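# Jog three axes home using the teach pendant

## Task

Using the teach pendant, drive each of the three axes until it sits at its home mark.

## Robot and tools

Robot: two UR-style six-joint arms, left_arm and right_arm. Each carries a 16-motor four-digit hand (index, middle, ring, thumb): right_arm a right hand, left_arm its mirror image. The job is to operate a teach pendant, presumably by pressing its jog controls with fingertips until each of three axes reaches its home mark. Check progress in the camera images.

Frames. Positions, orientations and velocities in results use the scene frame: origin at table-top height midway between the nominal bases, +z up, +x out over the table, left_arm on the +y side. Image left and right do not match arm names. Real bases: left_arm (+0.025, +0.477, +0.033) m, right_arm (-0.052, -0.442, +0.033) m. Reported hand positions may be off by a few cm.

Commanded offsets use the axes of each arm's current Hand target (its hand point). Hand point axes on the right hand: +z runs along the straight fingers toward the tips, +y points out of the palm face, +x goes across the palm away from the thumb. On the left hand +x points toward the thumb. Straight fingertips reach about 0.11 to 0.15 m past the hand point along +z. A rigid mast near the wrist on the palm side can strike objects.

Row layout: one flat list of 48 numbers, each in [-1, 1], always covering both arms.
- 0-5: left_arm dx, dy, dz, rx, ry, rz.
- 6-21: the left hand's 16 slots. Only the first four are used, for grasp numbers a, b, c, d. The other 12 must be exactly 0 or the row is rejected.
- 22-23: left_gripper current_limit and speed.
- 24-29: right_arm pose numbers.
- 30-45: right hand a, b, c, d, then 12 zeros.
- 46-47: right current_limit and speed.

Pose numbers are offsets, not poses. They count from that arm's Hand target at the start of the action or move, in the target's own axes. The scale is 1.0 = 0.6 m for dx, dy, dz and 1.0 = 180 degrees for the rotation vector rx, ry, rz. Sending the same offset twice moves the arm twice. All zeros re-requests the current Hand target and holds that arm still.

Grasp numbers a, b, c, d run from -1 to +1; all four 0 is the open hand. They are goals, not changes, so to keep a hand as it is, resend its last values. Each one drives several motors:
- a curls index and middle at their outer joints.
- b bends all three fingers at the knuckle.
- c swings the thumb across the palm and brings the index toward it.
- d curls the ring finger.

A pointing pose, index forward with the others folded, needs some experimenting. For example, b near 0 with d high folds the ring finger.

current_limit maps -1 to +1 onto 0 to 550 mA (start +0.4). speed sets finger speed as (speed+1)/2 of 8.5 rad/s (start -0.6). Both stay in force until changed.

Tools:
- execute_actions(actions, cameras): actions is a list of actions. Each action is up to 15 rows at 1/30 s per row; every row is an offset from the action's starting target, and the last row holds to fill out 15 steps. An empty list just returns state plus images.
- move(target, speed, blend, stop_force, zero, blocking, cameras): a straight-line path toward one 48-number row, or a list of up to 15 rows, all counted from the same starting Hand targets.
  - speed: m/s, 0.002 to 3.6, default 0.25.
  - blend: corner rounding in m.
  - stop_force: 3 to 120 N, one value for both arms. The path ends when the wrist sensor feels that much push. Use it slow for pressing buttons; leave it out when backing away from a contact.
  - zero: re-zero the sensor before the move.
  - blocking=false: returns after about 0.5 s while the move continues.
  - Moves are capped at 10 s. The result adds a "move:" line with an ending such as done, off_target, moving, held or fault, plus limits (paced = pose clipped, held = steps withheld).
- wait(seconds 0-10).
- stop(): brakes a running move.
- zoom_image(camera, region [x0,y0,x1,y1] pixels, max 504x504): enlarges part of the newest image. Cameras are cam_high, cam_low, cam_left_wrist, cam_right_wrist, each 672x504.
- zero_wrist_force(arm).
- read_manual: licence text only.
- finished_scene: ends the scene for good. The axes must stay at home without the robot.

Results give per arm:
- end_effector_position (m) and quat_wxyz, in the scene frame.
- Hand target: the last commanded pose, which the next offsets start from.
- Joint positions and torques; velocities are omitted when "within noise".
- Wrist force and torque in the hand's own axes, plus the peak since the last result.
- For the hand: hand_goal, hand_measured, hand_current_ma, and hand_state (moving, goal, blocked or overload).

The hand point often settles a little short of its target. Send the remaining gap as a new offset.

Limits and cautions:
- Orientation commands are clipped to within 32 degrees of the measured orientation, so turn in steps.
- Keep paths away from the arm's own base.
- The clearance check may hold commands that bring the arms close together, but do not rely on it: contact between the arms can fail the task.
- About 150 N of external force, or contact torque over a joint's limit, stops that arm for 10 s. Wrist joints take only 26.3 N m.
- The arms are stiff, so a target even slightly past a firm surface can fault. Press the pendant gently and slowly with stop_force, then command back off.
- A finger motor held at 495 mA or more for 5 s shuts down.
- Motors overheat at 70 °C and brake at 85 °C.
- Never knock the pendant or anything else off the table; that fails the task.


Each tool is called by a JSON object that holds its "api" and its "payload".

## Session

{"api": "execute_actions", "payload": {"actions": []}}

Scene clock: 0.00 s.
left_arm: end_effector_position=(+0.3772, +0.1257, +0.3432) hand_goal=(-0.754, +0.000, -0.576, -0.696, -0.754, +0.000, -0.576, -0.696, -0.754, +0.000, -0.576, -0.696, -0.714, -0.678, -0.226, -0.168) hand_measured=(-0.754, +0.000, -0.576, -0.696, -0.754, +0.000, -0.576, -0.696, -0.754, +0.000, -0.576, -0.696, -0.714, -0.678, -0.226, -0.168) hand_current_ma=(+0, +0, +0, +0, +0, +0, +0, +0, +0, +0, +0, +0, +0, +0, +0, +0) hand_state=(goal, goal, goal, goal, goal, goal, goal, goal, goal, goal, goal, goal, goal, goal, goal, goal) hand_current_limit=0.40 hand_speed=-0.60 end_effector_quat_wxyz=(-0.243, +0.932, -0.020, +0.269) | right_arm: end_effector_position=(+0.3973, -0.4283, +0.1346) hand_goal=(-0.754, +0.000, -0.576, -0.696, -0.754, +0.000, -0.576, -0.696, -0.754, +0.000, -0.576, -0.696, -0.714, -0.678, -0.226, -0.168) hand_measured=(-0.754, +0.000, -0.576, -0.696, -0.754, +0.000, -0.576, -0.696, -0.754, +0.000, -0.576, -0.696, -0.714, -0.678, -0.226, -0.168) hand_current_ma=(+0, +0, +0, +0, +0, +0, +0, +0, +0, +0, +0, +0, +0, +0, +0, +0) hand_state=(goal, goal, goal, goal, goal, goal, goal, goal, goal, goal, goal, goal, goal, goal, goal, goal) hand_current_limit=0.40 hand_speed=-0.60 end_effector_quat_wxyz=(-0.296, +0.852, +0.398, -0.169)
Joint positions: left_arm=[2.438 -1.391 -1.965 -1.255 2.306 0.907] | right_arm=[-0.253 -1.35 1.84 -1.395 -1.353 0.351]
Joint velocities: within noise
Joint torques (N m): no reading
Wrist force (N): no reading
Wrist torque (N m): no reading
Wrist force, peak (N): no reading
Hand target: left_arm +0.3772, +0.1257, +0.3432; -0.243, +0.932, -0.020, +0.269 | right_arm +0.3973, -0.4283, +0.1346; -0.296, +0.852, +0.398, -0.169

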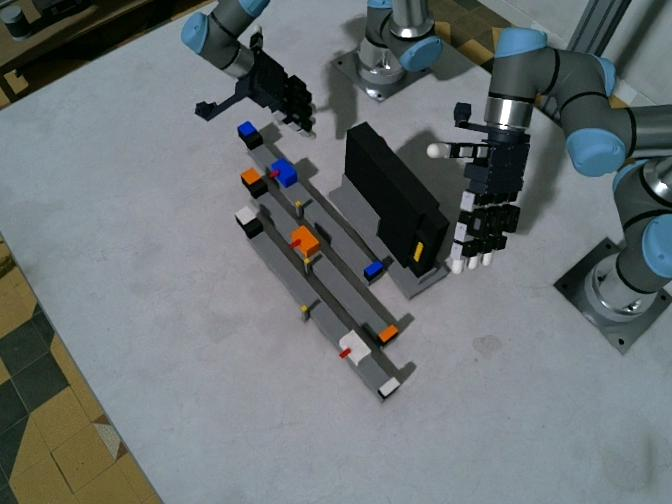

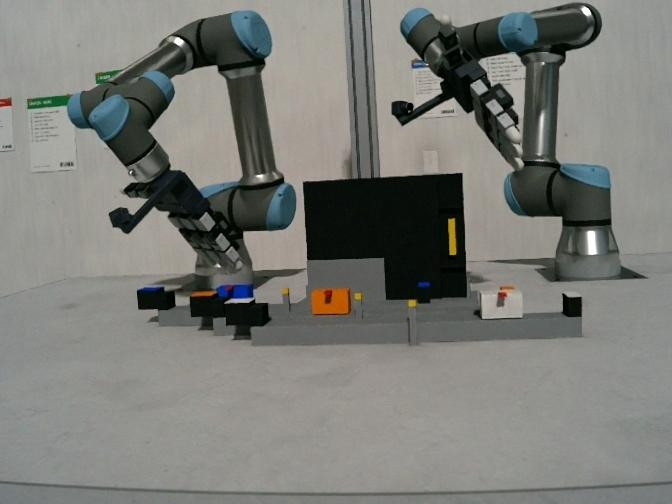

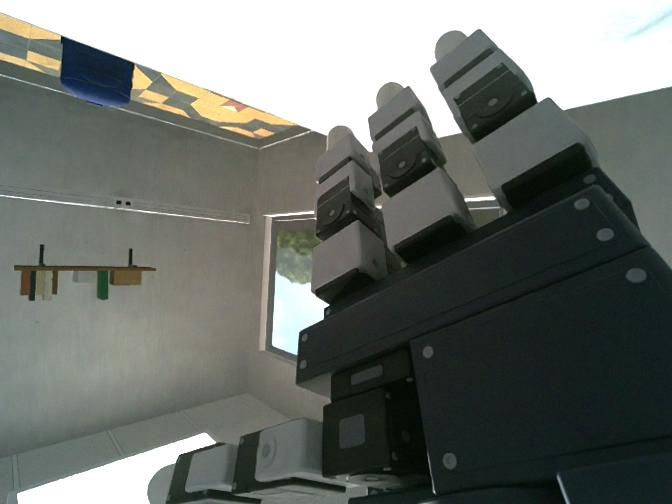

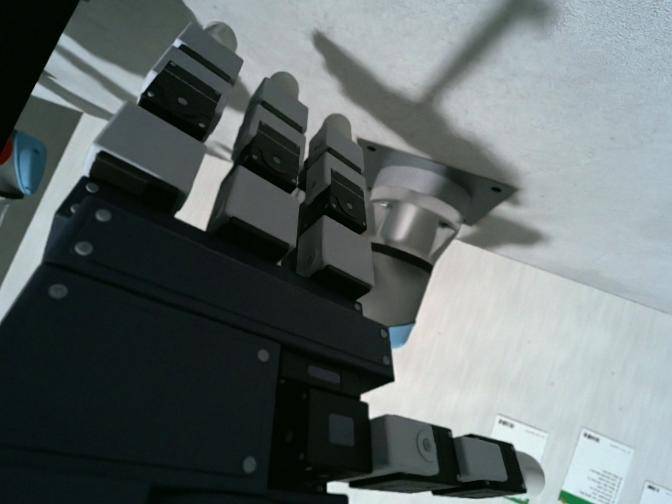

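{"api": "zoom_image", "payload": {"camera": "cam_high", "region": [220, 100, 460, 280]}}

{"api": "zoom_image", "payload": {"camera": "cam_high", "region": [220, 220, 460, 400]}}

{"api": "zoom_image", "payload": {"camera": "cam_low", "region": [120, 160, 400, 360]}}

{"api": "zoom_image", "payload": {"camera": "cam_low", "region": [330, 160, 610, 360]}}

Scaled by 2.100 from the camera's 672x504 image, which has a finer 960x720 frame.

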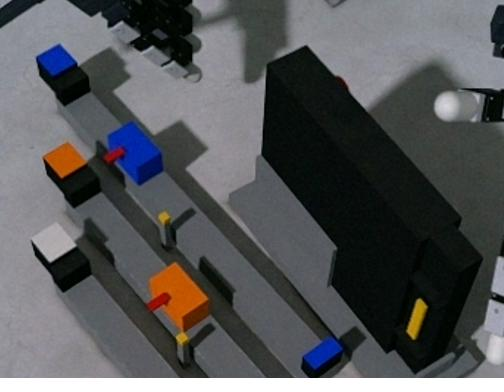

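Scaled by 2.100 from the camera's 672x504 image, which has a finer 960x720 frame.

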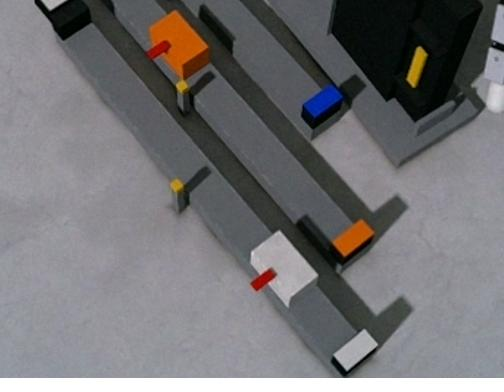

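Scaled by 1.800 from the camera's 672x504 image, which has a finer 960x720 frame.

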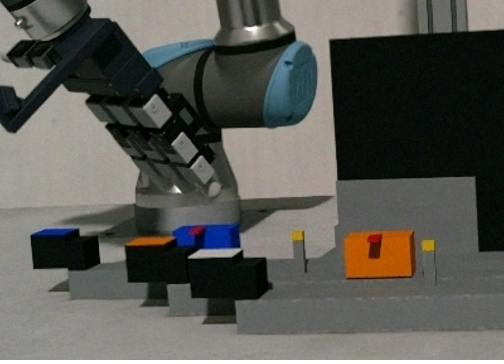

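Scaled by 1.800 from the camera's 672x504 image, which has a finer 960x720 frame.

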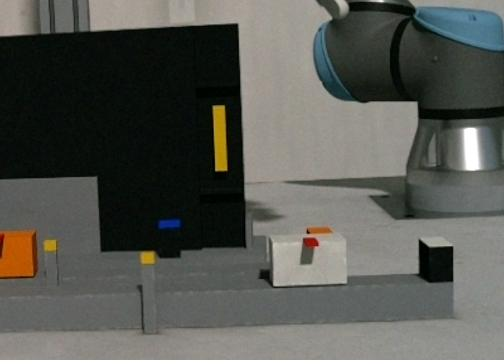

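{"api": "move", "payload": {"target": [0,0,0,0,0,0, 0,0,0,0,0,0,0,0,0,0,0,0,0,0,0,0, 0.4,-0.6, -0.059,-0.376,-0.0047,-0.2215,-0.029,-0.504, 0,0,0,0,0,0,0,0,0,0,0,0,0,0,0,0, 0.4,-0.6], "speed": 0.2, "cameras": ["all"]}}

Scene clock: 102.43 s.
left_arm: end_effector_position=(+0.3772, +0.1257, +0.3432) hand_goal=(-0.750, +0.000, -0.580, -0.700, -0.750, +0.000, -0.580, -0.700, -0.750, +0.000, -0.580, -0.700, -0.710, -0.680, -0.230, -0.170) hand_measured=(-0.748, +0.000, -0.576, -0.698, -0.748, +0.000, -0.576, -0.698, -0.746, +0.000, -0.576, -0.696, -0.708, -0.678, -0.224, -0.168) hand_current_ma=(+0, +0, +0, +0, +0, +0, +0, +0, +0, +0, +0, +0, +0, +0, +1, +0) hand_state=(goal, goal, goal, goal, goal, goal, goal, goal, goal, goal, goal, goal, goal, goal, goal, goal) hand_current_limit=0.40 hand_speed=-0.60 end_effector_quat_wxyz=(-0.243, +0.932, -0.020, +0.269) | right_arm: end_effector_position=(+0.2518, -0.3450, +0.2777) hand_goal=(-0.750, +0.000, -0.580, -0.700, -0.750, +0.000, -0.580, -0.700, -0.750, +0.000, -0.580, -0.700, -0.710, -0.680, -0.230, -0.170) hand_measured=(-0.750, +0.000, -0.578, -0.698, -0.750, +0.000, -0.578, -0.698, -0.750, +0.000, -0.578, -0.698, -0.710, -0.678, -0.224, -0.168) hand_current_ma=(+0, +0, +2, +3, +0, +0, +2, +3, +0, +0, +2, +3, -1, +3, +11, +4) hand_state=(goal, goal, goal, goal, goal, goal, goal, goal, goal, goal, goal, goal, goal, goal, goal, goal) hand_current_limit=0.40 hand_speed=-0.60 end_effector_quat_wxyz=(-0.044, +0.383, +0.907, +0.172)
Joint positions: left_arm=[2.438 -1.391 -1.965 -1.255 2.306 0.907] | right_arm=[-0.747 -2.42 2.373 -1.313 -1.282 -1.566]
Joint torques (N m): left_arm=[-0.74 14.27 22.37 2.91 1.21 -0.03] | right_arm=[6 18.27 -19.46 -3.95 -0.91 1.77]
Wrist force (N): left_arm=[-0.1 0.2 0.0] | right_arm=[-0.7 -2.4 -0.5]
Wrist torque (N m): left_arm=[0.02 0.01 -0.01] | right_arm=[-0.18 0.03 -0.26]
Wrist force, peak (N): left_arm=[0.5 0.0 -0.7] | right_arm=[-0.7 -2.8 -0.8]
Hand target: left_arm +0.3772, +0.1257, +0.3432; -0.243, +0.932, -0.020, +0.269 | right_arm +0.2518, -0.3450, +0.2777; -0.044, +0.383, +0.907, +0.172 (not the last commanded pose)
Off the commanded pose: left_arm 0.000 m, 0 deg | right_arm 0.008 m, 3 deg.
move: held (right_arm; a check stopped the path); limits=held
pose unreachable (right arm): on one or more control steps of this call, first in action 0 (counted from 0), this arm could not follow its commanded pose, so it was not sent that pose on those steps. It may still have moved: this result reports where it is.
cause: moving toward the commanded pose would bring two parts of the arm too close to each other (joints 3 (elbow) to 6 (wrist 3) lie between them).
camera_calibration:
cam_right_wrist: T_world_to_cam=[[0.994271, -0.10602, 0.0136104, -0.254997], [-0.0993471, -0.869606, 0.483649, -0.46175], [-0.0394406, -0.48223, -0.875156, 0.208706], [0, 0, 0, 1]] pos_world=[0.215894, -0.327931, 0.409446]

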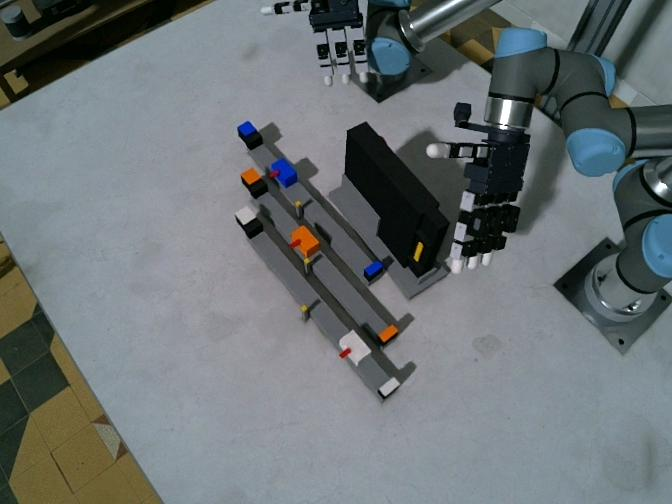

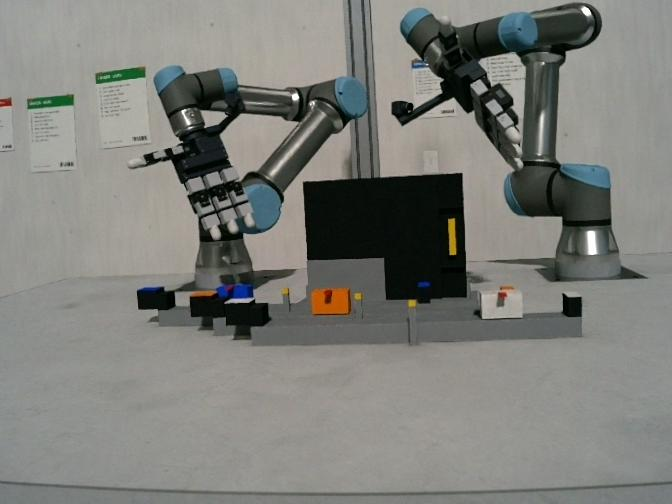

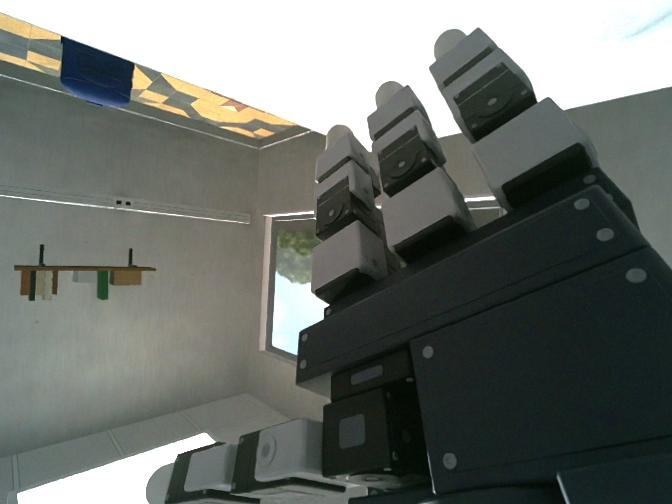

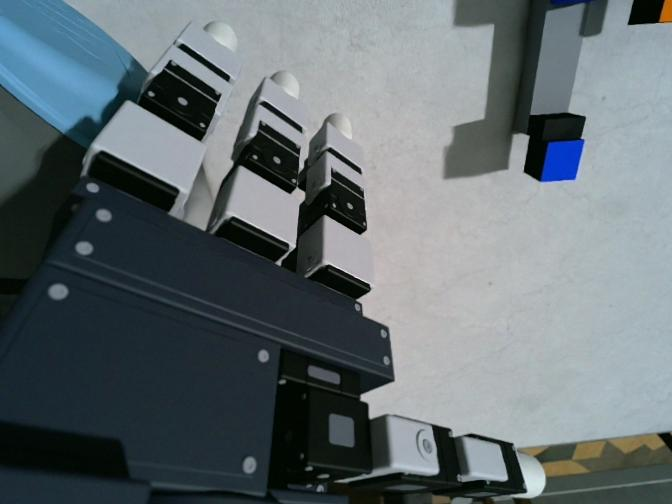

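{"api": "move", "payload": {"target": [[0,0,0,0,0,0, 0,0,0,0,0,0,0,0,0,0,0,0,0,0,0,0, 0.4,-0.6, 0.094,0.1567,0.0285,0,0,0, 0,0,0,0,0,0,0,0,0,0,0,0,0,0,0,0, 0.4,-0.6],[0,0,0,0,0,0, 0,0,0,0,0,0,0,0,0,0,0,0,0,0,0,0, 0.4,-0.6, 0.603,0.2713,0.2127,-0.0566,-0.2677,-0.3905, 0,0,0,0,0,0,0,0,0,0,0,0,0,0,0,0, 0.4,-0.6]], "speed": 0.2, "blend": [0.03,0], "cameras": ["all"]}}

Scene clock: 124.77 s.
left_arm: end_effector_position=(+0.3772, +0.1257, +0.3432) hand_goal=(-0.750, +0.000, -0.580, -0.700, -0.750, +0.000, -0.580, -0.700, -0.750, +0.000, -0.580, -0.700, -0.710, -0.680, -0.230, -0.170) hand_measured=(-0.748, +0.000, -0.576, -0.698, -0.748, +0.000, -0.576, -0.698, -0.746, +0.000, -0.576, -0.696, -0.708, -0.678, -0.224, -0.168) hand_current_ma=(+0, +0, +0, +0, +0, +0, +0, +0, +0, +0, +0, +0, +0, +0, +1, +0) hand_state=(goal, goal, goal, goal, goal, goal, goal, goal, goal, goal, goal, goal, goal, goal, goal, goal) hand_current_limit=0.40 hand_speed=-0.60 end_effector_quat_wxyz=(-0.243, +0.932, -0.020, +0.269) | right_arm: end_effector_position=(+0.1198, +0.0503, +0.2796) hand_goal=(-0.750, +0.000, -0.580, -0.700, -0.750, +0.000, -0.580, -0.700, -0.750, +0.000, -0.580, -0.700, -0.710, -0.680, -0.230, -0.170) hand_measured=(-0.750, +0.000, -0.578, -0.698, -0.750, +0.000, -0.578, -0.698, -0.750, +0.000, -0.578, -0.698, -0.710, -0.678, -0.224, -0.168) hand_current_ma=(+0, +0, +2, +3, +0, +0, +2, +3, +0, +0, +2, +3, -1, +3, +11, +4) hand_state=(goal, goal, goal, goal, goal, goal, goal, goal, goal, goal, goal, goal, goal, goal, goal, goal) hand_current_limit=0.40 hand_speed=-0.60 end_effector_quat_wxyz=(+0.441, -0.156, +0.880, +0.077)
Joint positions: left_arm=[2.438 -1.391 -1.965 -1.255 2.306 0.907] | right_arm=[1.15 -1.612 2.444 -3.16 -2.172 -1.034]
Joint torques (N m): left_arm=[-1.24 14.35 22.72 3.09 1.32 -0.25] | right_arm=[0.57 -11.68 -5.61 -3.02 -1.6 0.47]
Wrist force (N): left_arm=[-0.2 0.1 -0.5] | right_arm=[0.4 -1.6 0.0]
Wrist torque (N m): left_arm=[0.06 0.01 -0.02] | right_arm=[-0.16 0.00 0.07]
Wrist force, peak (N): left_arm=[0.1 0.2 -0.7] | right_arm=[-1.7 -3.8 -1.0]
Hand target: left_arm +0.3772, +0.1257, +0.3432; -0.243, +0.932, -0.020, +0.269 | right_arm +0.1197, +0.0503, +0.2795; +0.441, -0.156, +0.880, +0.077
Off the commanded pose: left_arm 0.000 m, 0 deg | right_arm 0.000 m, 0 deg.
move: done
camera_calibration:
cam_right_wrist: T_world_to_cam=[[0.214387, 0.761169, 0.612094, -0.199452], [-0.164297, -0.589633, 0.790784, -0.224317], [0.962831, -0.270099, -0.00135201, 0.0207953], [0, 0, 0, 1]] pos_world=[-0.0141169, 0.0251689, 0.299498]

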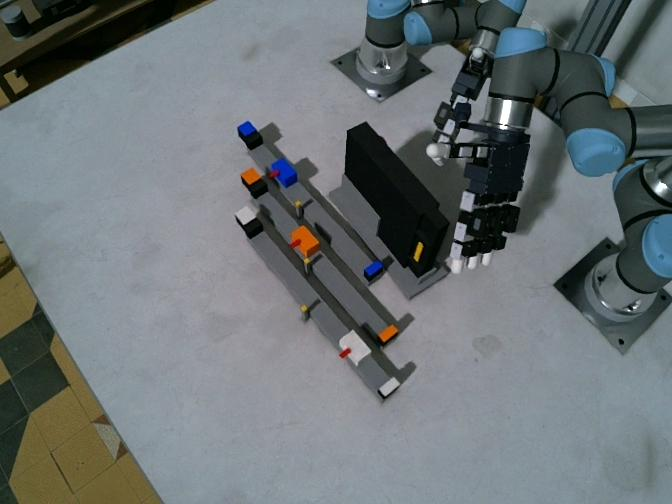

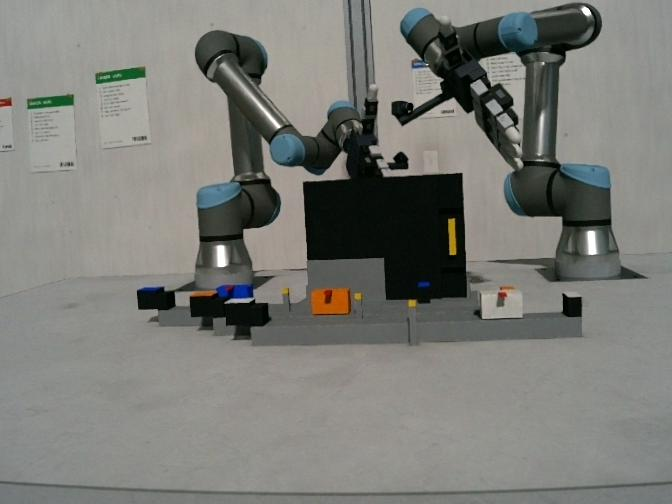

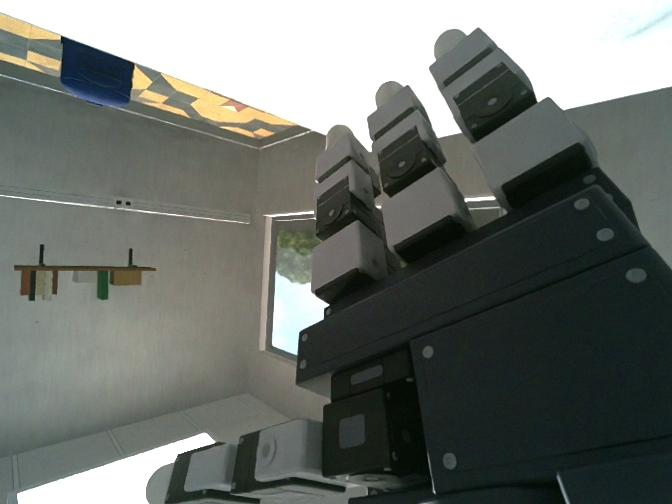

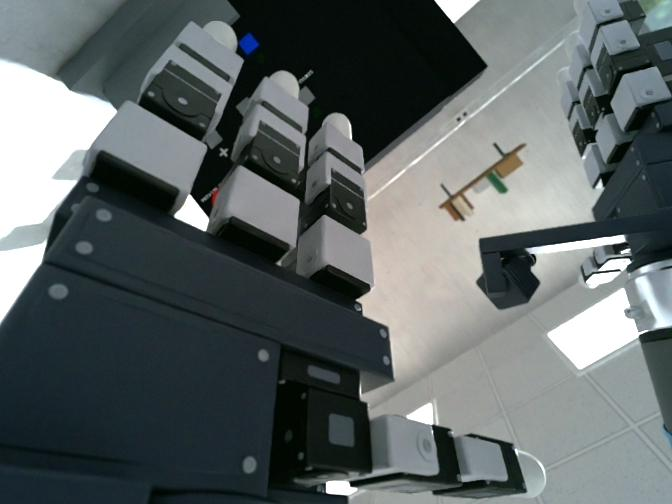

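{"api": "move", "payload": {"target": [0,0,0,0,0,0, 0,0,0,0,0,0,0,0,0,0,0,0,0,0,0,0, 0.4,-0.6, 0.133,0,0.1,-0.0388,0.0902,0.0518, 0,0,0,0,0,0,0,0,0,0,0,0,0,0,0,0, 0.4,-0.6], "speed": 0.2, "cameras": ["cam_right_wrist"]}}

Scene clock: 134.93 s.
left_arm: end_effector_position=(+0.3772, +0.1257, +0.3432) hand_goal=(-0.750, +0.000, -0.580, -0.700, -0.750, +0.000, -0.580, -0.700, -0.750, +0.000, -0.580, -0.700, -0.710, -0.680, -0.230, -0.170) hand_measured=(-0.748, +0.000, -0.576, -0.698, -0.748, +0.000, -0.576, -0.698, -0.746, +0.000, -0.576, -0.696, -0.708, -0.678, -0.224, -0.168) hand_current_ma=(+0, +0, +0, +0, +0, +0, +0, +0, +0, +0, +0, +0, +0, +0, +1, +0) hand_state=(goal, goal, goal, goal, goal, goal, goal, goal, goal, goal, goal, goal, goal, goal, goal, goal) hand_current_limit=0.40 hand_speed=-0.60 end_effector_quat_wxyz=(-0.243, +0.932, -0.020, +0.269) | right_arm: end_effector_position=(+0.1201, +0.0501, +0.1797) hand_goal=(-0.750, +0.000, -0.580, -0.700, -0.750, +0.000, -0.580, -0.700, -0.750, +0.000, -0.580, -0.700, -0.710, -0.680, -0.230, -0.170) hand_measured=(-0.750, +0.000, -0.578, -0.698, -0.750, +0.000, -0.578, -0.698, -0.750, +0.000, -0.578, -0.698, -0.710, -0.678, -0.224, -0.168) hand_current_ma=(+0, +0, +2, +3, +0, +0, +2, +3, +0, +0, +2, +3, -1, +3, +11, +4) hand_state=(goal, goal, goal, goal, goal, goal, goal, goal, goal, goal, goal, goal, goal, goal, goal, goal) hand_current_limit=0.40 hand_speed=-0.60 end_effector_quat_wxyz=(+0.295, -0.120, +0.937, +0.143)
Joint positions: left_arm=[2.438 -1.391 -1.965 -1.255 2.306 0.907] | right_arm=[1.002 -1.461 2.546 -3.282 -1.818 -0.921]
Joint torques (N m): left_arm=[-1.38 14.43 23.54 3.23 1.64 -0.33] | right_arm=[2.07 -18.22 -22.97 -1.69 0.93 -2.13]
Wrist force (N): left_arm=[0.0 0.0 -0.3] | right_arm=[-0.5 -2.0 -0.3]
Wrist torque (N m): left_arm=[0.03 -0.01 0.00] | right_arm=[-0.18 0.07 0.02]
Wrist force, peak (N): left_arm=[0.3 0.5 -0.5] | right_arm=[0.4 -2.4 0.5]
Hand target: left_arm +0.3772, +0.1257, +0.3432; -0.243, +0.932, -0.020, +0.269 | right_arm +0.1201, +0.0502, +0.1797; +0.295, -0.120, +0.937, +0.143
Off the commanded pose: left_arm 0.000 m, 0 deg | right_arm 0.000 m, 0 deg.
move: done
camera_calibration:
cam_right_wrist: T_world_to_cam=[[0.415944, 0.704771, 0.574707, -0.15293], [0.0954667, -0.662318, 0.743115, -0.164283], [0.904365, -0.254229, -0.34277, 0.0878878], [0, 0, 0, 1]] pos_world=[-0.000188741, 0.0213164, 0.240097]
Images, in order (width x height): cam_right_wrist 672x504.

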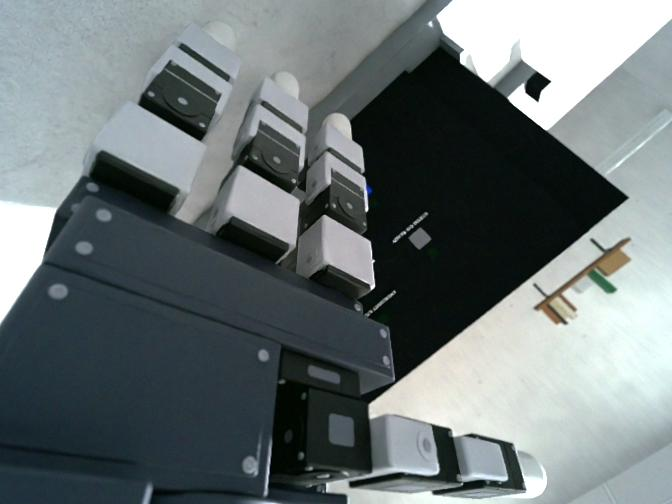

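{"api": "zoom_image", "payload": {"camera": "cam_right_wrist", "region": [350, 130, 510, 330]}}

Scaled by 2.520 from the camera's 672x504 image, which has a finer 960x720 frame.

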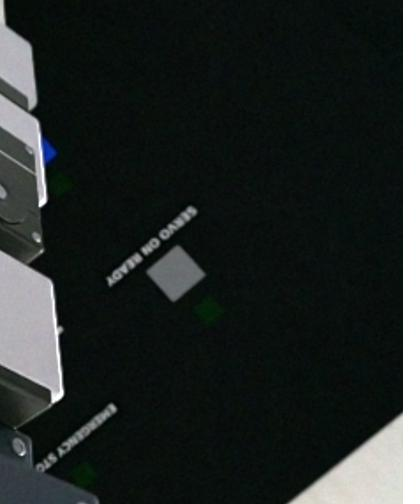

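{"api": "move", "payload": {"target": [0,0,0,0,0,0, 0,0,0,0,0,0,0,0,0,0,0,0,0,0,0,0, 0.4,-0.6, -0.022,-0.037,-0.056,0.0253,0.038,0.0964, 0,0,0,0,0,0,0,0,0,0,0,0,0,0,0,0, 0.4,-0.6], "speed": 0.2, "cameras": ["cam_right_wrist"]}}

Scene clock: 148.03 s.
left_arm: end_effector_position=(+0.3772, +0.1257, +0.3432) hand_goal=(-0.750, +0.000, -0.580, -0.700, -0.750, +0.000, -0.580, -0.700, -0.750, +0.000, -0.580, -0.700, -0.710, -0.680, -0.230, -0.170) hand_measured=(-0.748, +0.000, -0.576, -0.698, -0.748, +0.000, -0.576, -0.698, -0.746, +0.000, -0.576, -0.696, -0.708, -0.678, -0.224, -0.168) hand_current_ma=(+0, +0, +0, +0, +0, +0, +0, +0, +0, +0, +0, +0, +0, +0, +1, +0) hand_state=(goal, goal, goal, goal, goal, goal, goal, goal, goal, goal, goal, goal, goal, goal, goal, goal) hand_current_limit=0.40 hand_speed=-0.60 end_effector_quat_wxyz=(-0.243, +0.932, -0.020, +0.269) | right_arm: end_effector_position=(+0.1201, +0.0201, +0.2096) hand_goal=(-0.750, +0.000, -0.580, -0.700, -0.750, +0.000, -0.580, -0.700, -0.750, +0.000, -0.580, -0.700, -0.710, -0.680, -0.230, -0.170) hand_measured=(-0.750, +0.000, -0.578, -0.698, -0.750, +0.000, -0.578, -0.698, -0.750, +0.000, -0.578, -0.698, -0.710, -0.678, -0.224, -0.168) hand_current_ma=(+0, +0, +2, +3, +0, +0, +2, +3, +0, +0, +2, +3, -1, +3, +11, +4) hand_state=(goal, goal, goal, goal, goal, goal, goal, goal, goal, goal, goal, goal, goal, goal, goal, goal) hand_current_limit=0.40 hand_speed=-0.60 end_effector_quat_wxyz=(+0.218, +0.026, +0.965, +0.141)
Joint positions: left_arm=[2.438 -1.391 -1.965 -1.255 2.306 0.907] | right_arm=[1.005 -1.698 2.526 -2.883 -1.787 -0.582]
Joint torques (N m): left_arm=[-1.96 15.39 22.18 3.13 1.55 -0.34] | right_arm=[-0.51 -16.7 -6.01 -1.6 -1.66 1.14]
Wrist force (N): left_arm=[0.1 -0.1 -0.3] | right_arm=[-0.6 -1.7 -0.4]
Wrist torque (N m): left_arm=[0.02 -0.02 0.02] | right_arm=[-0.11 0.09 -0.05]
Wrist force, peak (N): left_arm=[0.3 0.0 -0.8] | right_arm=[-0.4 -2.3 -1.3]
Hand target: left_arm +0.3772, +0.1257, +0.3432; -0.243, +0.932, -0.020, +0.269 | right_arm +0.1200, +0.0200, +0.2095; +0.218, +0.026, +0.965, +0.141
Off the commanded pose: left_arm 0.000 m, 0 deg | right_arm 0.000 m, 0 deg.
move: done
camera_calibration:
cam_right_wrist: T_world_to_cam=[[0.687731, 0.528709, 0.497487, -0.16185], [0.0591379, -0.723799, 0.687472, -0.189151], [0.723553, -0.443375, -0.529046, 0.155017], [0, 0, 0, 1]] pos_world=[0.0103319, 0.0173944, 0.292565]
Images, in order (width x height): cam_right_wrist 672x504.

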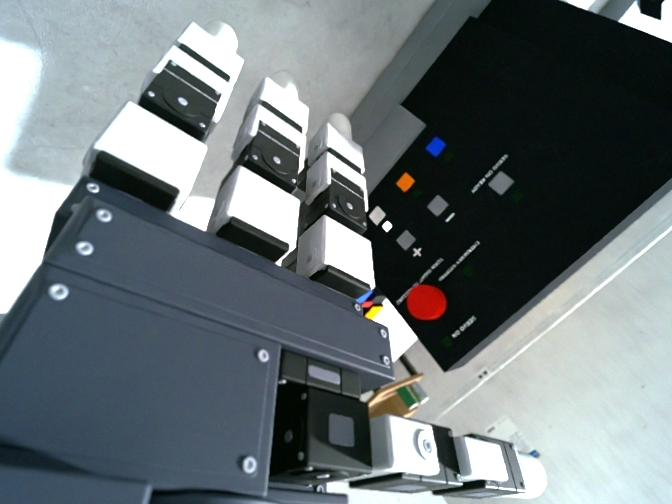

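Now a good view. Zoom in.

{"api": "zoom_image", "payload": {"camera": "cam_right_wrist", "region": [360, 110, 540, 260]}}

{"api": "zoom_image", "payload": {"camera": "cam_right_wrist", "region": [360, 210, 540, 380]}}

{"api": "zoom_image", "payload": {"camera": "cam_right_wrist", "region": [340, 0, 672, 270]}}

Scaled by 2.800 from the camera's 672x504 image, which has a finer 960x720 frame.

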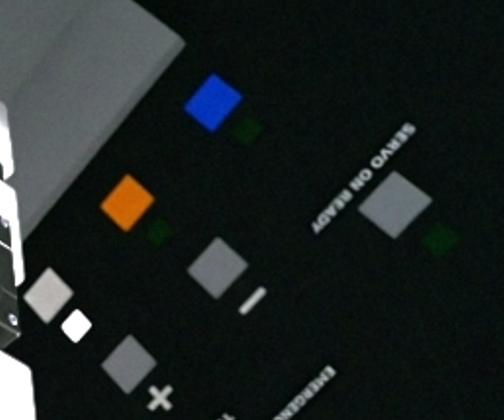

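Scaled by 2.800 from the camera's 672x504 image, which has a finer 960x720 frame.

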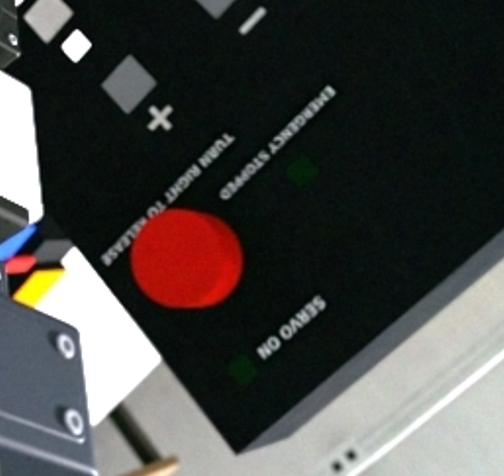

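Scaled by 1.518 from the camera's 672x504 image, which has a finer 960x720 frame.

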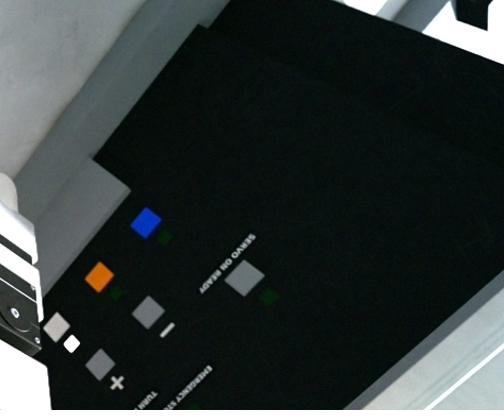

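{"api": "zoom_image", "payload": {"camera": "cam_right_wrist", "region": [480, 0, 672, 144]}}

{"api": "execute_actions", "payload": {"actions": []}}

{"api": "zoom_image", "payload": {"camera": "cam_high", "region": [385, 180, 485, 305]}}

{"api": "zoom_image", "payload": {"camera": "cam_low", "region": [400, 160, 500, 310]}}

Scaled by 2.625 from the camera's 672x504 image, which has a finer 960x720 frame.

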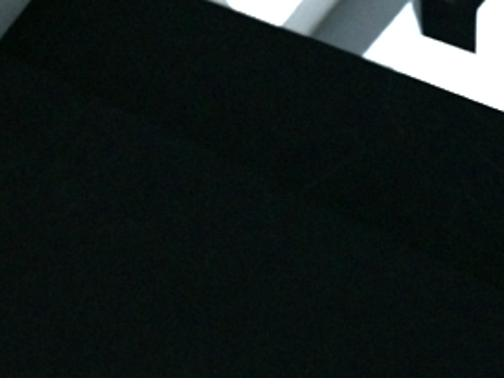

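Scene clock: 242.97 s.
left_arm: end_effector_position=(+0.3772, +0.1257, +0.3432) hand_goal=(-0.750, +0.000, -0.580, -0.700, -0.750, +0.000, -0.580, -0.700, -0.750, +0.000, -0.580, -0.700, -0.710, -0.680, -0.230, -0.170) hand_measured=(-0.748, +0.000, -0.576, -0.698, -0.748, +0.000, -0.576, -0.698, -0.746, +0.000, -0.576, -0.696, -0.708, -0.678, -0.224, -0.168) hand_current_ma=(+0, +0, +0, +0, +0, +0, +0, +0, +0, +0, +0, +0, +0, +0, +1, +0) hand_state=(goal, goal, goal, goal, goal, goal, goal, goal, goal, goal, goal, goal, goal, goal, goal, goal) hand_current_limit=0.40 hand_speed=-0.60 end_effector_quat_wxyz=(-0.243, +0.932, -0.020, +0.269) | right_arm: end_effector_position=(+0.1200, +0.0200, +0.2095) hand_goal=(-0.750, +0.000, -0.580, -0.700, -0.750, +0.000, -0.580, -0.700, -0.750, +0.000, -0.580, -0.700, -0.710, -0.680, -0.230, -0.170) hand_measured=(-0.750, +0.000, -0.578, -0.698, -0.750, +0.000, -0.578, -0.698, -0.750, +0.000, -0.578, -0.698, -0.710, -0.678, -0.224, -0.168) hand_current_ma=(+0, +0, +2, +3, +0, +0, +2, +3, +0, +0, +2, +3, -1, +3, +11, +4) hand_state=(goal, goal, goal, goal, goal, goal, goal, goal, goal, goal, goal, goal, goal, goal, goal, goal) hand_current_limit=0.40 hand_speed=-0.60 end_effector_quat_wxyz=(+0.218, +0.026, +0.965, +0.141)
Joint positions: left_arm=[2.438 -1.391 -1.965 -1.255 2.306 0.907] | right_arm=[1.005 -1.698 2.527 -2.883 -1.787 -0.582]
Joint velocities: within noise
Joint torques (N m): left_arm=[-0.73 15.33 23.02 3.13 1.75 -0.35] | right_arm=[2.37 -21.24 -5.56 -1.15 -1.79 2.56]
Wrist force (N): left_arm=[0.0 0.2 -0.1] | right_arm=[-0.4 -1.9 -0.4]
Wrist torque (N m): left_arm=[0.05 -0.01 0.00] | right_arm=[-0.14 0.07 -0.05]
Wrist force, peak (N): left_arm=[0.4 0.0 -0.6] | right_arm=[-0.7 -2.2 -0.5]
Hand target: left_arm +0.3772, +0.1257, +0.3432; -0.243, +0.932, -0.020, +0.269 | right_arm +0.1200, +0.0200, +0.2095; +0.218, +0.026, +0.965, +0.141
Off the commanded pose: left_arm 0.000 m, 0 deg | right_arm 0.000 m, 0 deg.
camera_calibration:
cam_right_wrist: T_world_to_cam=[[0.687933, 0.528703, 0.497214, -0.1616], [0.0592086, -0.72368, 0.687591, -0.189187], [0.723355, -0.443577, -0.529147, 0.155028], [0, 0, 0, 1]] pos_world=[0.0102313, 0.0172944, 0.292466]

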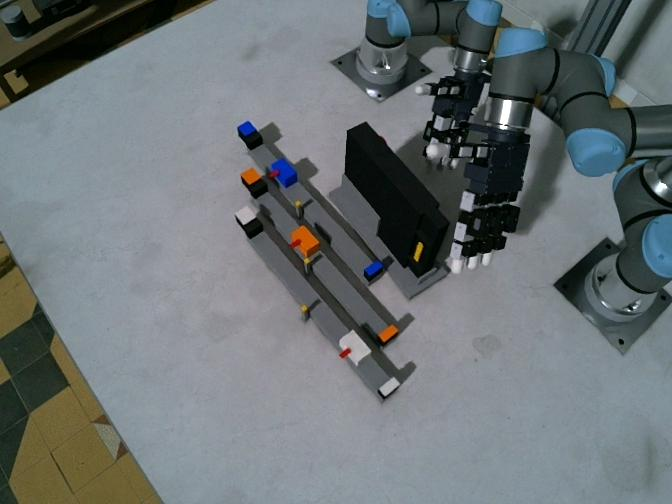

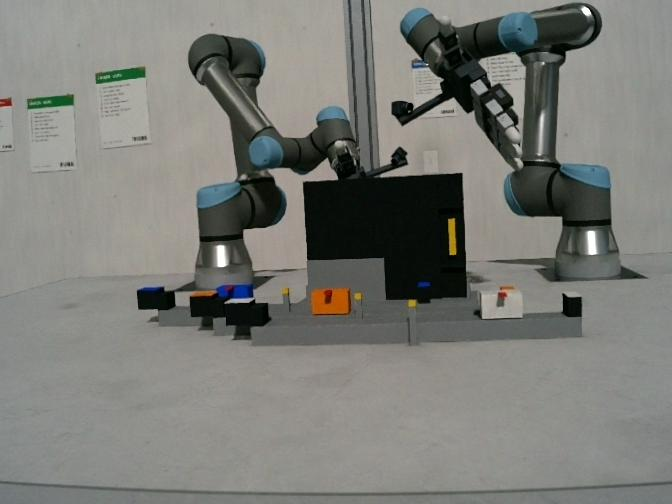

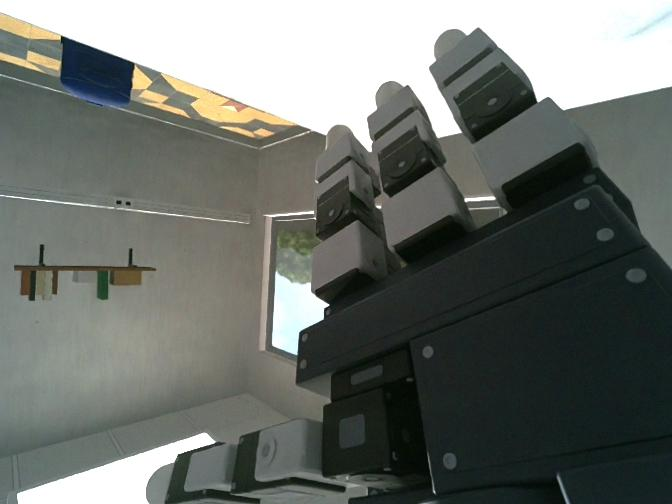

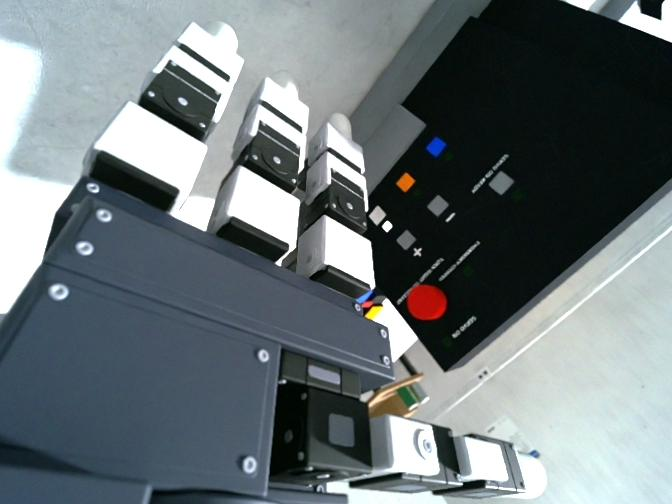

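Scaled by 4.032 from the camera's 672x504 image, which has a finer 960x720 frame.

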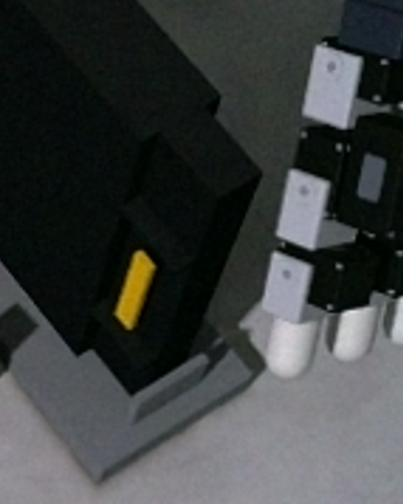

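Scaled by 3.360 from the camera's 672x504 image, which has a finer 960x720 frame.

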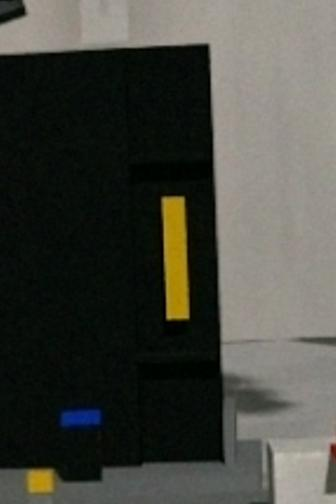

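{"api": "zoom_image", "payload": {"camera": "cam_low", "region": [390, 80, 550, 200]}}

{"api": "zoom_image", "payload": {"camera": "cam_high", "region": [340, 60, 540, 210]}}

{"api": "zoom_image", "payload": {"camera": "cam_low", "region": [280, 130, 440, 250]}}

Scaled by 3.150 from the camera's 672x504 image, which has a finer 960x720 frame.

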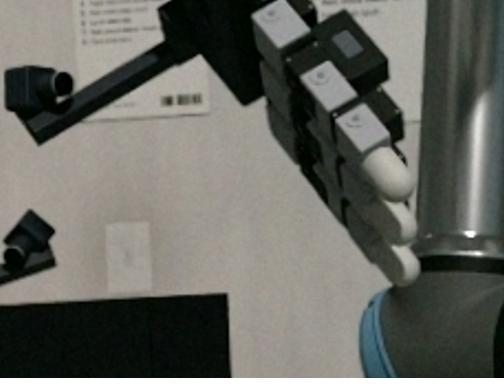

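Scaled by 2.520 from the camera's 672x504 image, which has a finer 960x720 frame.

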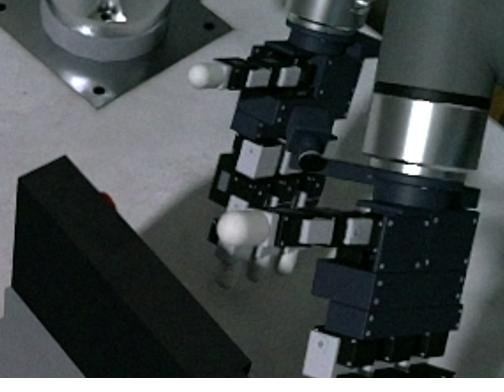

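Scaled by 3.150 from the camera's 672x504 image, which has a finer 960x720 frame.

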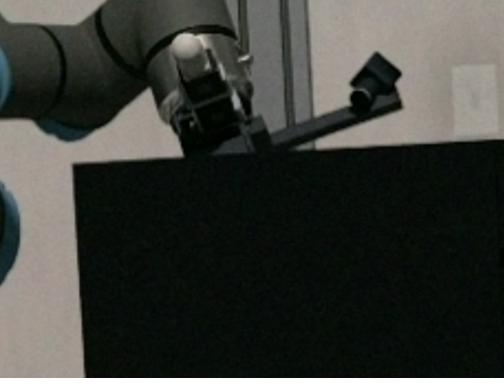

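{"api": "zoom_image", "payload": {"camera": "cam_high", "region": [400, 195, 460, 255]}}

{"api": "zoom_image", "payload": {"camera": "cam_high", "region": [400, 235, 460, 295]}}

{"api": "zoom_image", "payload": {"camera": "cam_low", "region": [425, 165, 475, 235]}}

{"api": "zoom_image", "payload": {"camera": "cam_low", "region": [425, 235, 475, 305]}}

Scaled by 8.400 from the camera's 672x504 image, which has a finer 960x720 frame.

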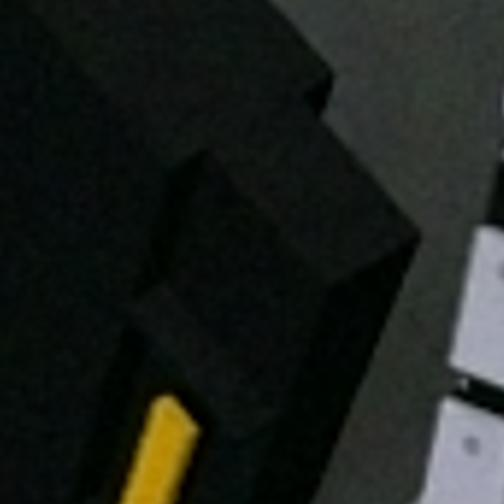

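Scaled by 8.400 from the camera's 672x504 image, which has a finer 960x720 frame.

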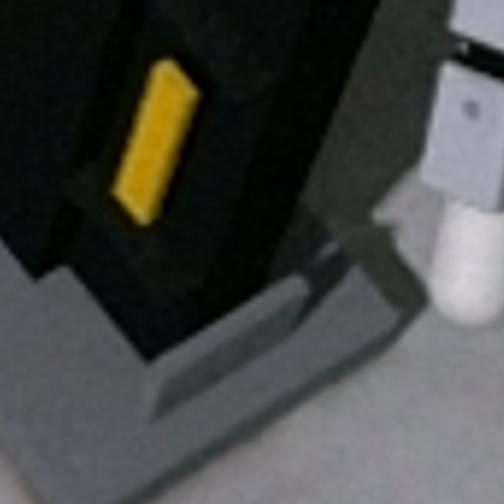

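Scaled by 7.200 from the camera's 672x504 image, which has a finer 960x720 frame.

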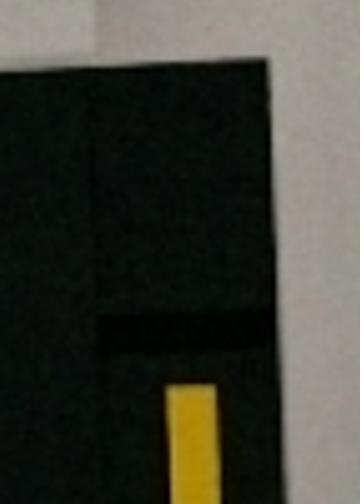

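Scaled by 7.200 from the camera's 672x504 image, which has a finer 960x720 frame.

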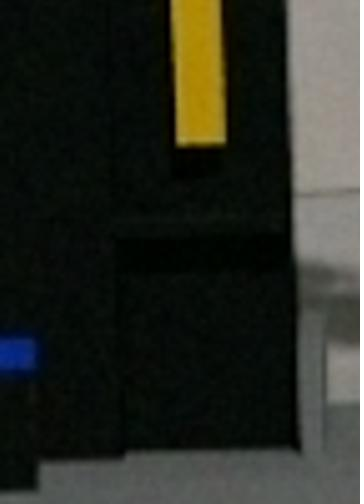

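{"api": "move", "payload": {"target": [-0.0243,-0.0665,0.0553,-0.1228,0.2057,-0.102, -0.1,0.4,0.75,0,0,0,0,0,0,0,0,0,0,0,0,0, 0.4,-0.6, 0,0,0,0,0,0, 0,0,0,0,0,0,0,0,0,0,0,0,0,0,0,0, 0.4,-0.6], "speed": 0.15, "cameras": ["all"]}}

Scene clock: 362.57 s.
left_arm: end_effector_position=(+0.3780, +0.1780, +0.3299) hand_goal=(+0.062, +0.000, -0.378, -0.876, -0.076, +0.000, -0.660, -1.000, -0.328, +0.000, -0.580, -0.790, +0.574, -0.680, -0.042, -0.152) hand_measured=(+0.054, +0.002, -0.380, -0.874, -0.082, +0.002, -0.658, -0.998, -0.330, +0.002, -0.578, -0.788, +0.580, -0.678, -0.040, -0.154) hand_current_ma=(-2, +0, +0, +0, -1, +0, +0, +0, +0, +0, +0, +0, +1, +0, +0, +0) hand_state=(goal, goal, goal, goal, goal, goal, goal, goal, goal, goal, goal, goal, goal, goal, goal, goal) hand_current_limit=0.40 hand_speed=-0.60 end_effector_quat_wxyz=(+0.000, +0.819, +0.000, +0.573) | right_arm: end_effector_position=(+0.1200, +0.0200, +0.2095) hand_goal=(-0.750, +0.000, -0.580, -0.700, -0.750, +0.000, -0.580, -0.700, -0.750, +0.000, -0.580, -0.700, -0.710, -0.680, -0.230, -0.170) hand_measured=(-0.750, +0.000, -0.578, -0.698, -0.750, +0.000, -0.578, -0.698, -0.750, +0.000, -0.578, -0.698, -0.710, -0.678, -0.224, -0.168) hand_current_ma=(+0, +0, +2, +3, +0, +0, +2, +3, +0, +0, +2, +3, -1, +3, +11, +4) hand_state=(goal, goal, goal, goal, goal, goal, goal, goal, goal, goal, goal, goal, goal, goal, goal, goal) hand_current_limit=0.40 hand_speed=-0.60 end_effector_quat_wxyz=(+0.218, +0.026, +0.965, +0.141)
Joint positions: left_arm=[2.721 -1.457 -2.653 0.582 2.004 1.401] | right_arm=[1.005 -1.698 2.527 -2.883 -1.787 -0.582]
Joint torques (N m): left_arm=[-9.08 14.17 15.41 5.47 0.33 -1.7] | right_arm=[0.48 -16.28 -5.66 -4.69 -1.48 1.08]
Wrist force (N): left_arm=[1.0 0.2 -0.4] | right_arm=[-0.5 -2.0 -0.9]
Wrist torque (N m): left_arm=[0.16 -0.07 0.16] | right_arm=[-0.12 0.08 -0.06]
Wrist force, peak (N): left_arm=[1.2 0.5 -0.7] | right_arm=[-0.6 -2.2 -1.0]
Hand target: left_arm +0.3779, +0.1779, +0.3300; +0.000, +0.819, +0.000, +0.574 | right_arm +0.1200, +0.0200, +0.2095; +0.218, +0.026, +0.965, +0.141
Off the commanded pose: left_arm 0.000 m, 0 deg | right_arm 0.000 m, 0 deg.
move: done
camera_calibration:
cam_left_wrist: T_world_to_cam=[[-0.264332, 0.662767, -0.70062, 0.183253], [-0.52856, 0.508087, 0.680053, -0.163226], [0.806692, 0.55008, 0.216009, -0.354775], [0, 0, 0, 1]] pos_world=[0.248359, 0.156633, 0.316028]
cam_right_wrist: T_world_to_cam=[[0.687933, 0.528703, 0.497214, -0.1616], [0.0592086, -0.72368, 0.687591, -0.189187], [0.723355, -0.443577, -0.529147, 0.155028], [0, 0, 0, 1]] pos_world=[0.0102313, 0.0172944, 0.292466]

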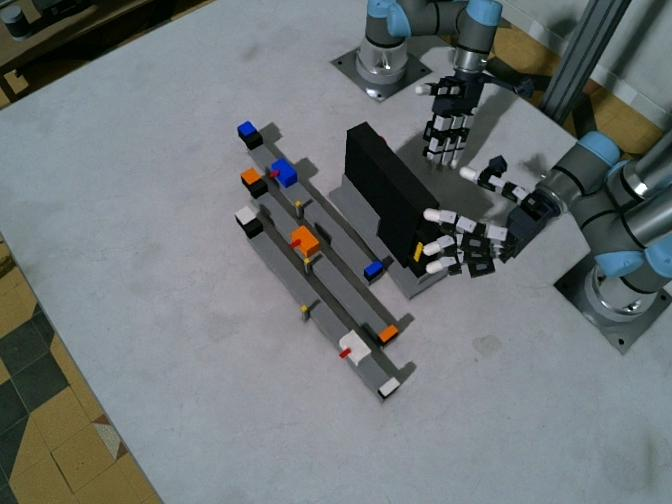

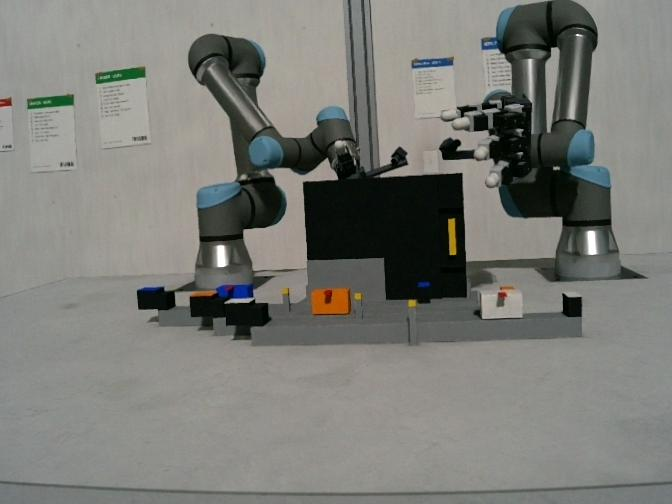

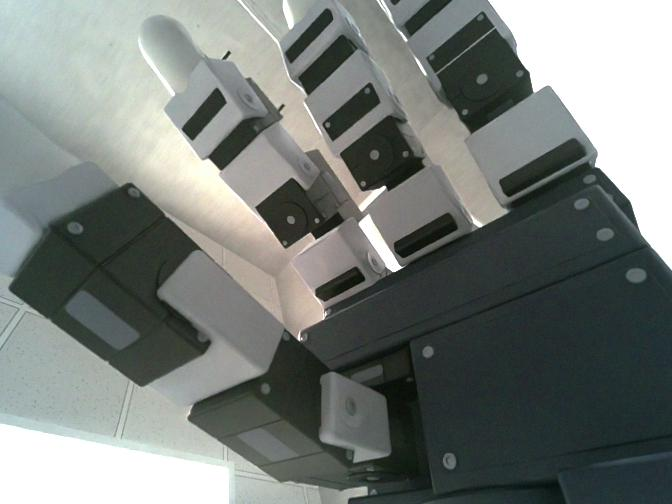

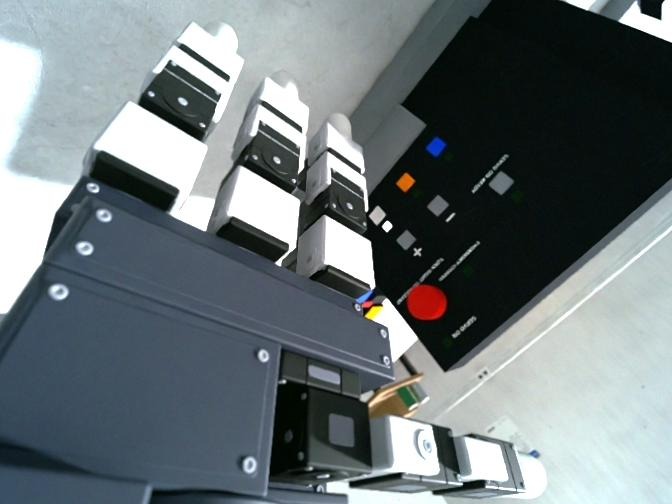

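{"api": "zoom_image", "payload": {"camera": "cam_high", "region": [390, 140, 530, 300]}}

{"api": "zoom_image", "payload": {"camera": "cam_low", "region": [420, 80, 560, 220]}}

Scaled by 3.150 from the camera's 672x504 image, which has a finer 960x720 frame.

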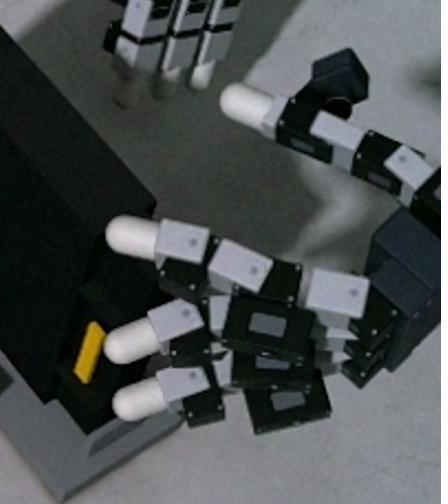

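Scaled by 3.600 from the camera's 672x504 image, which has a finer 960x720 frame.

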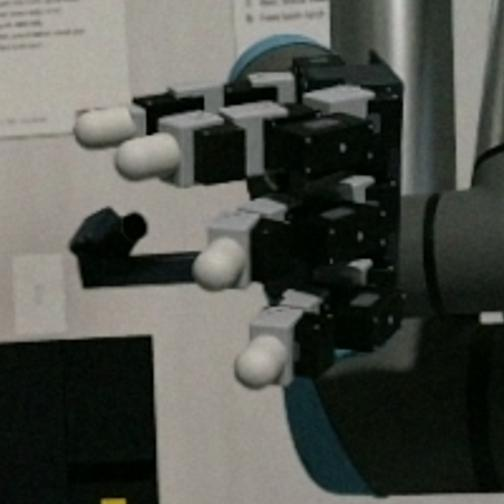

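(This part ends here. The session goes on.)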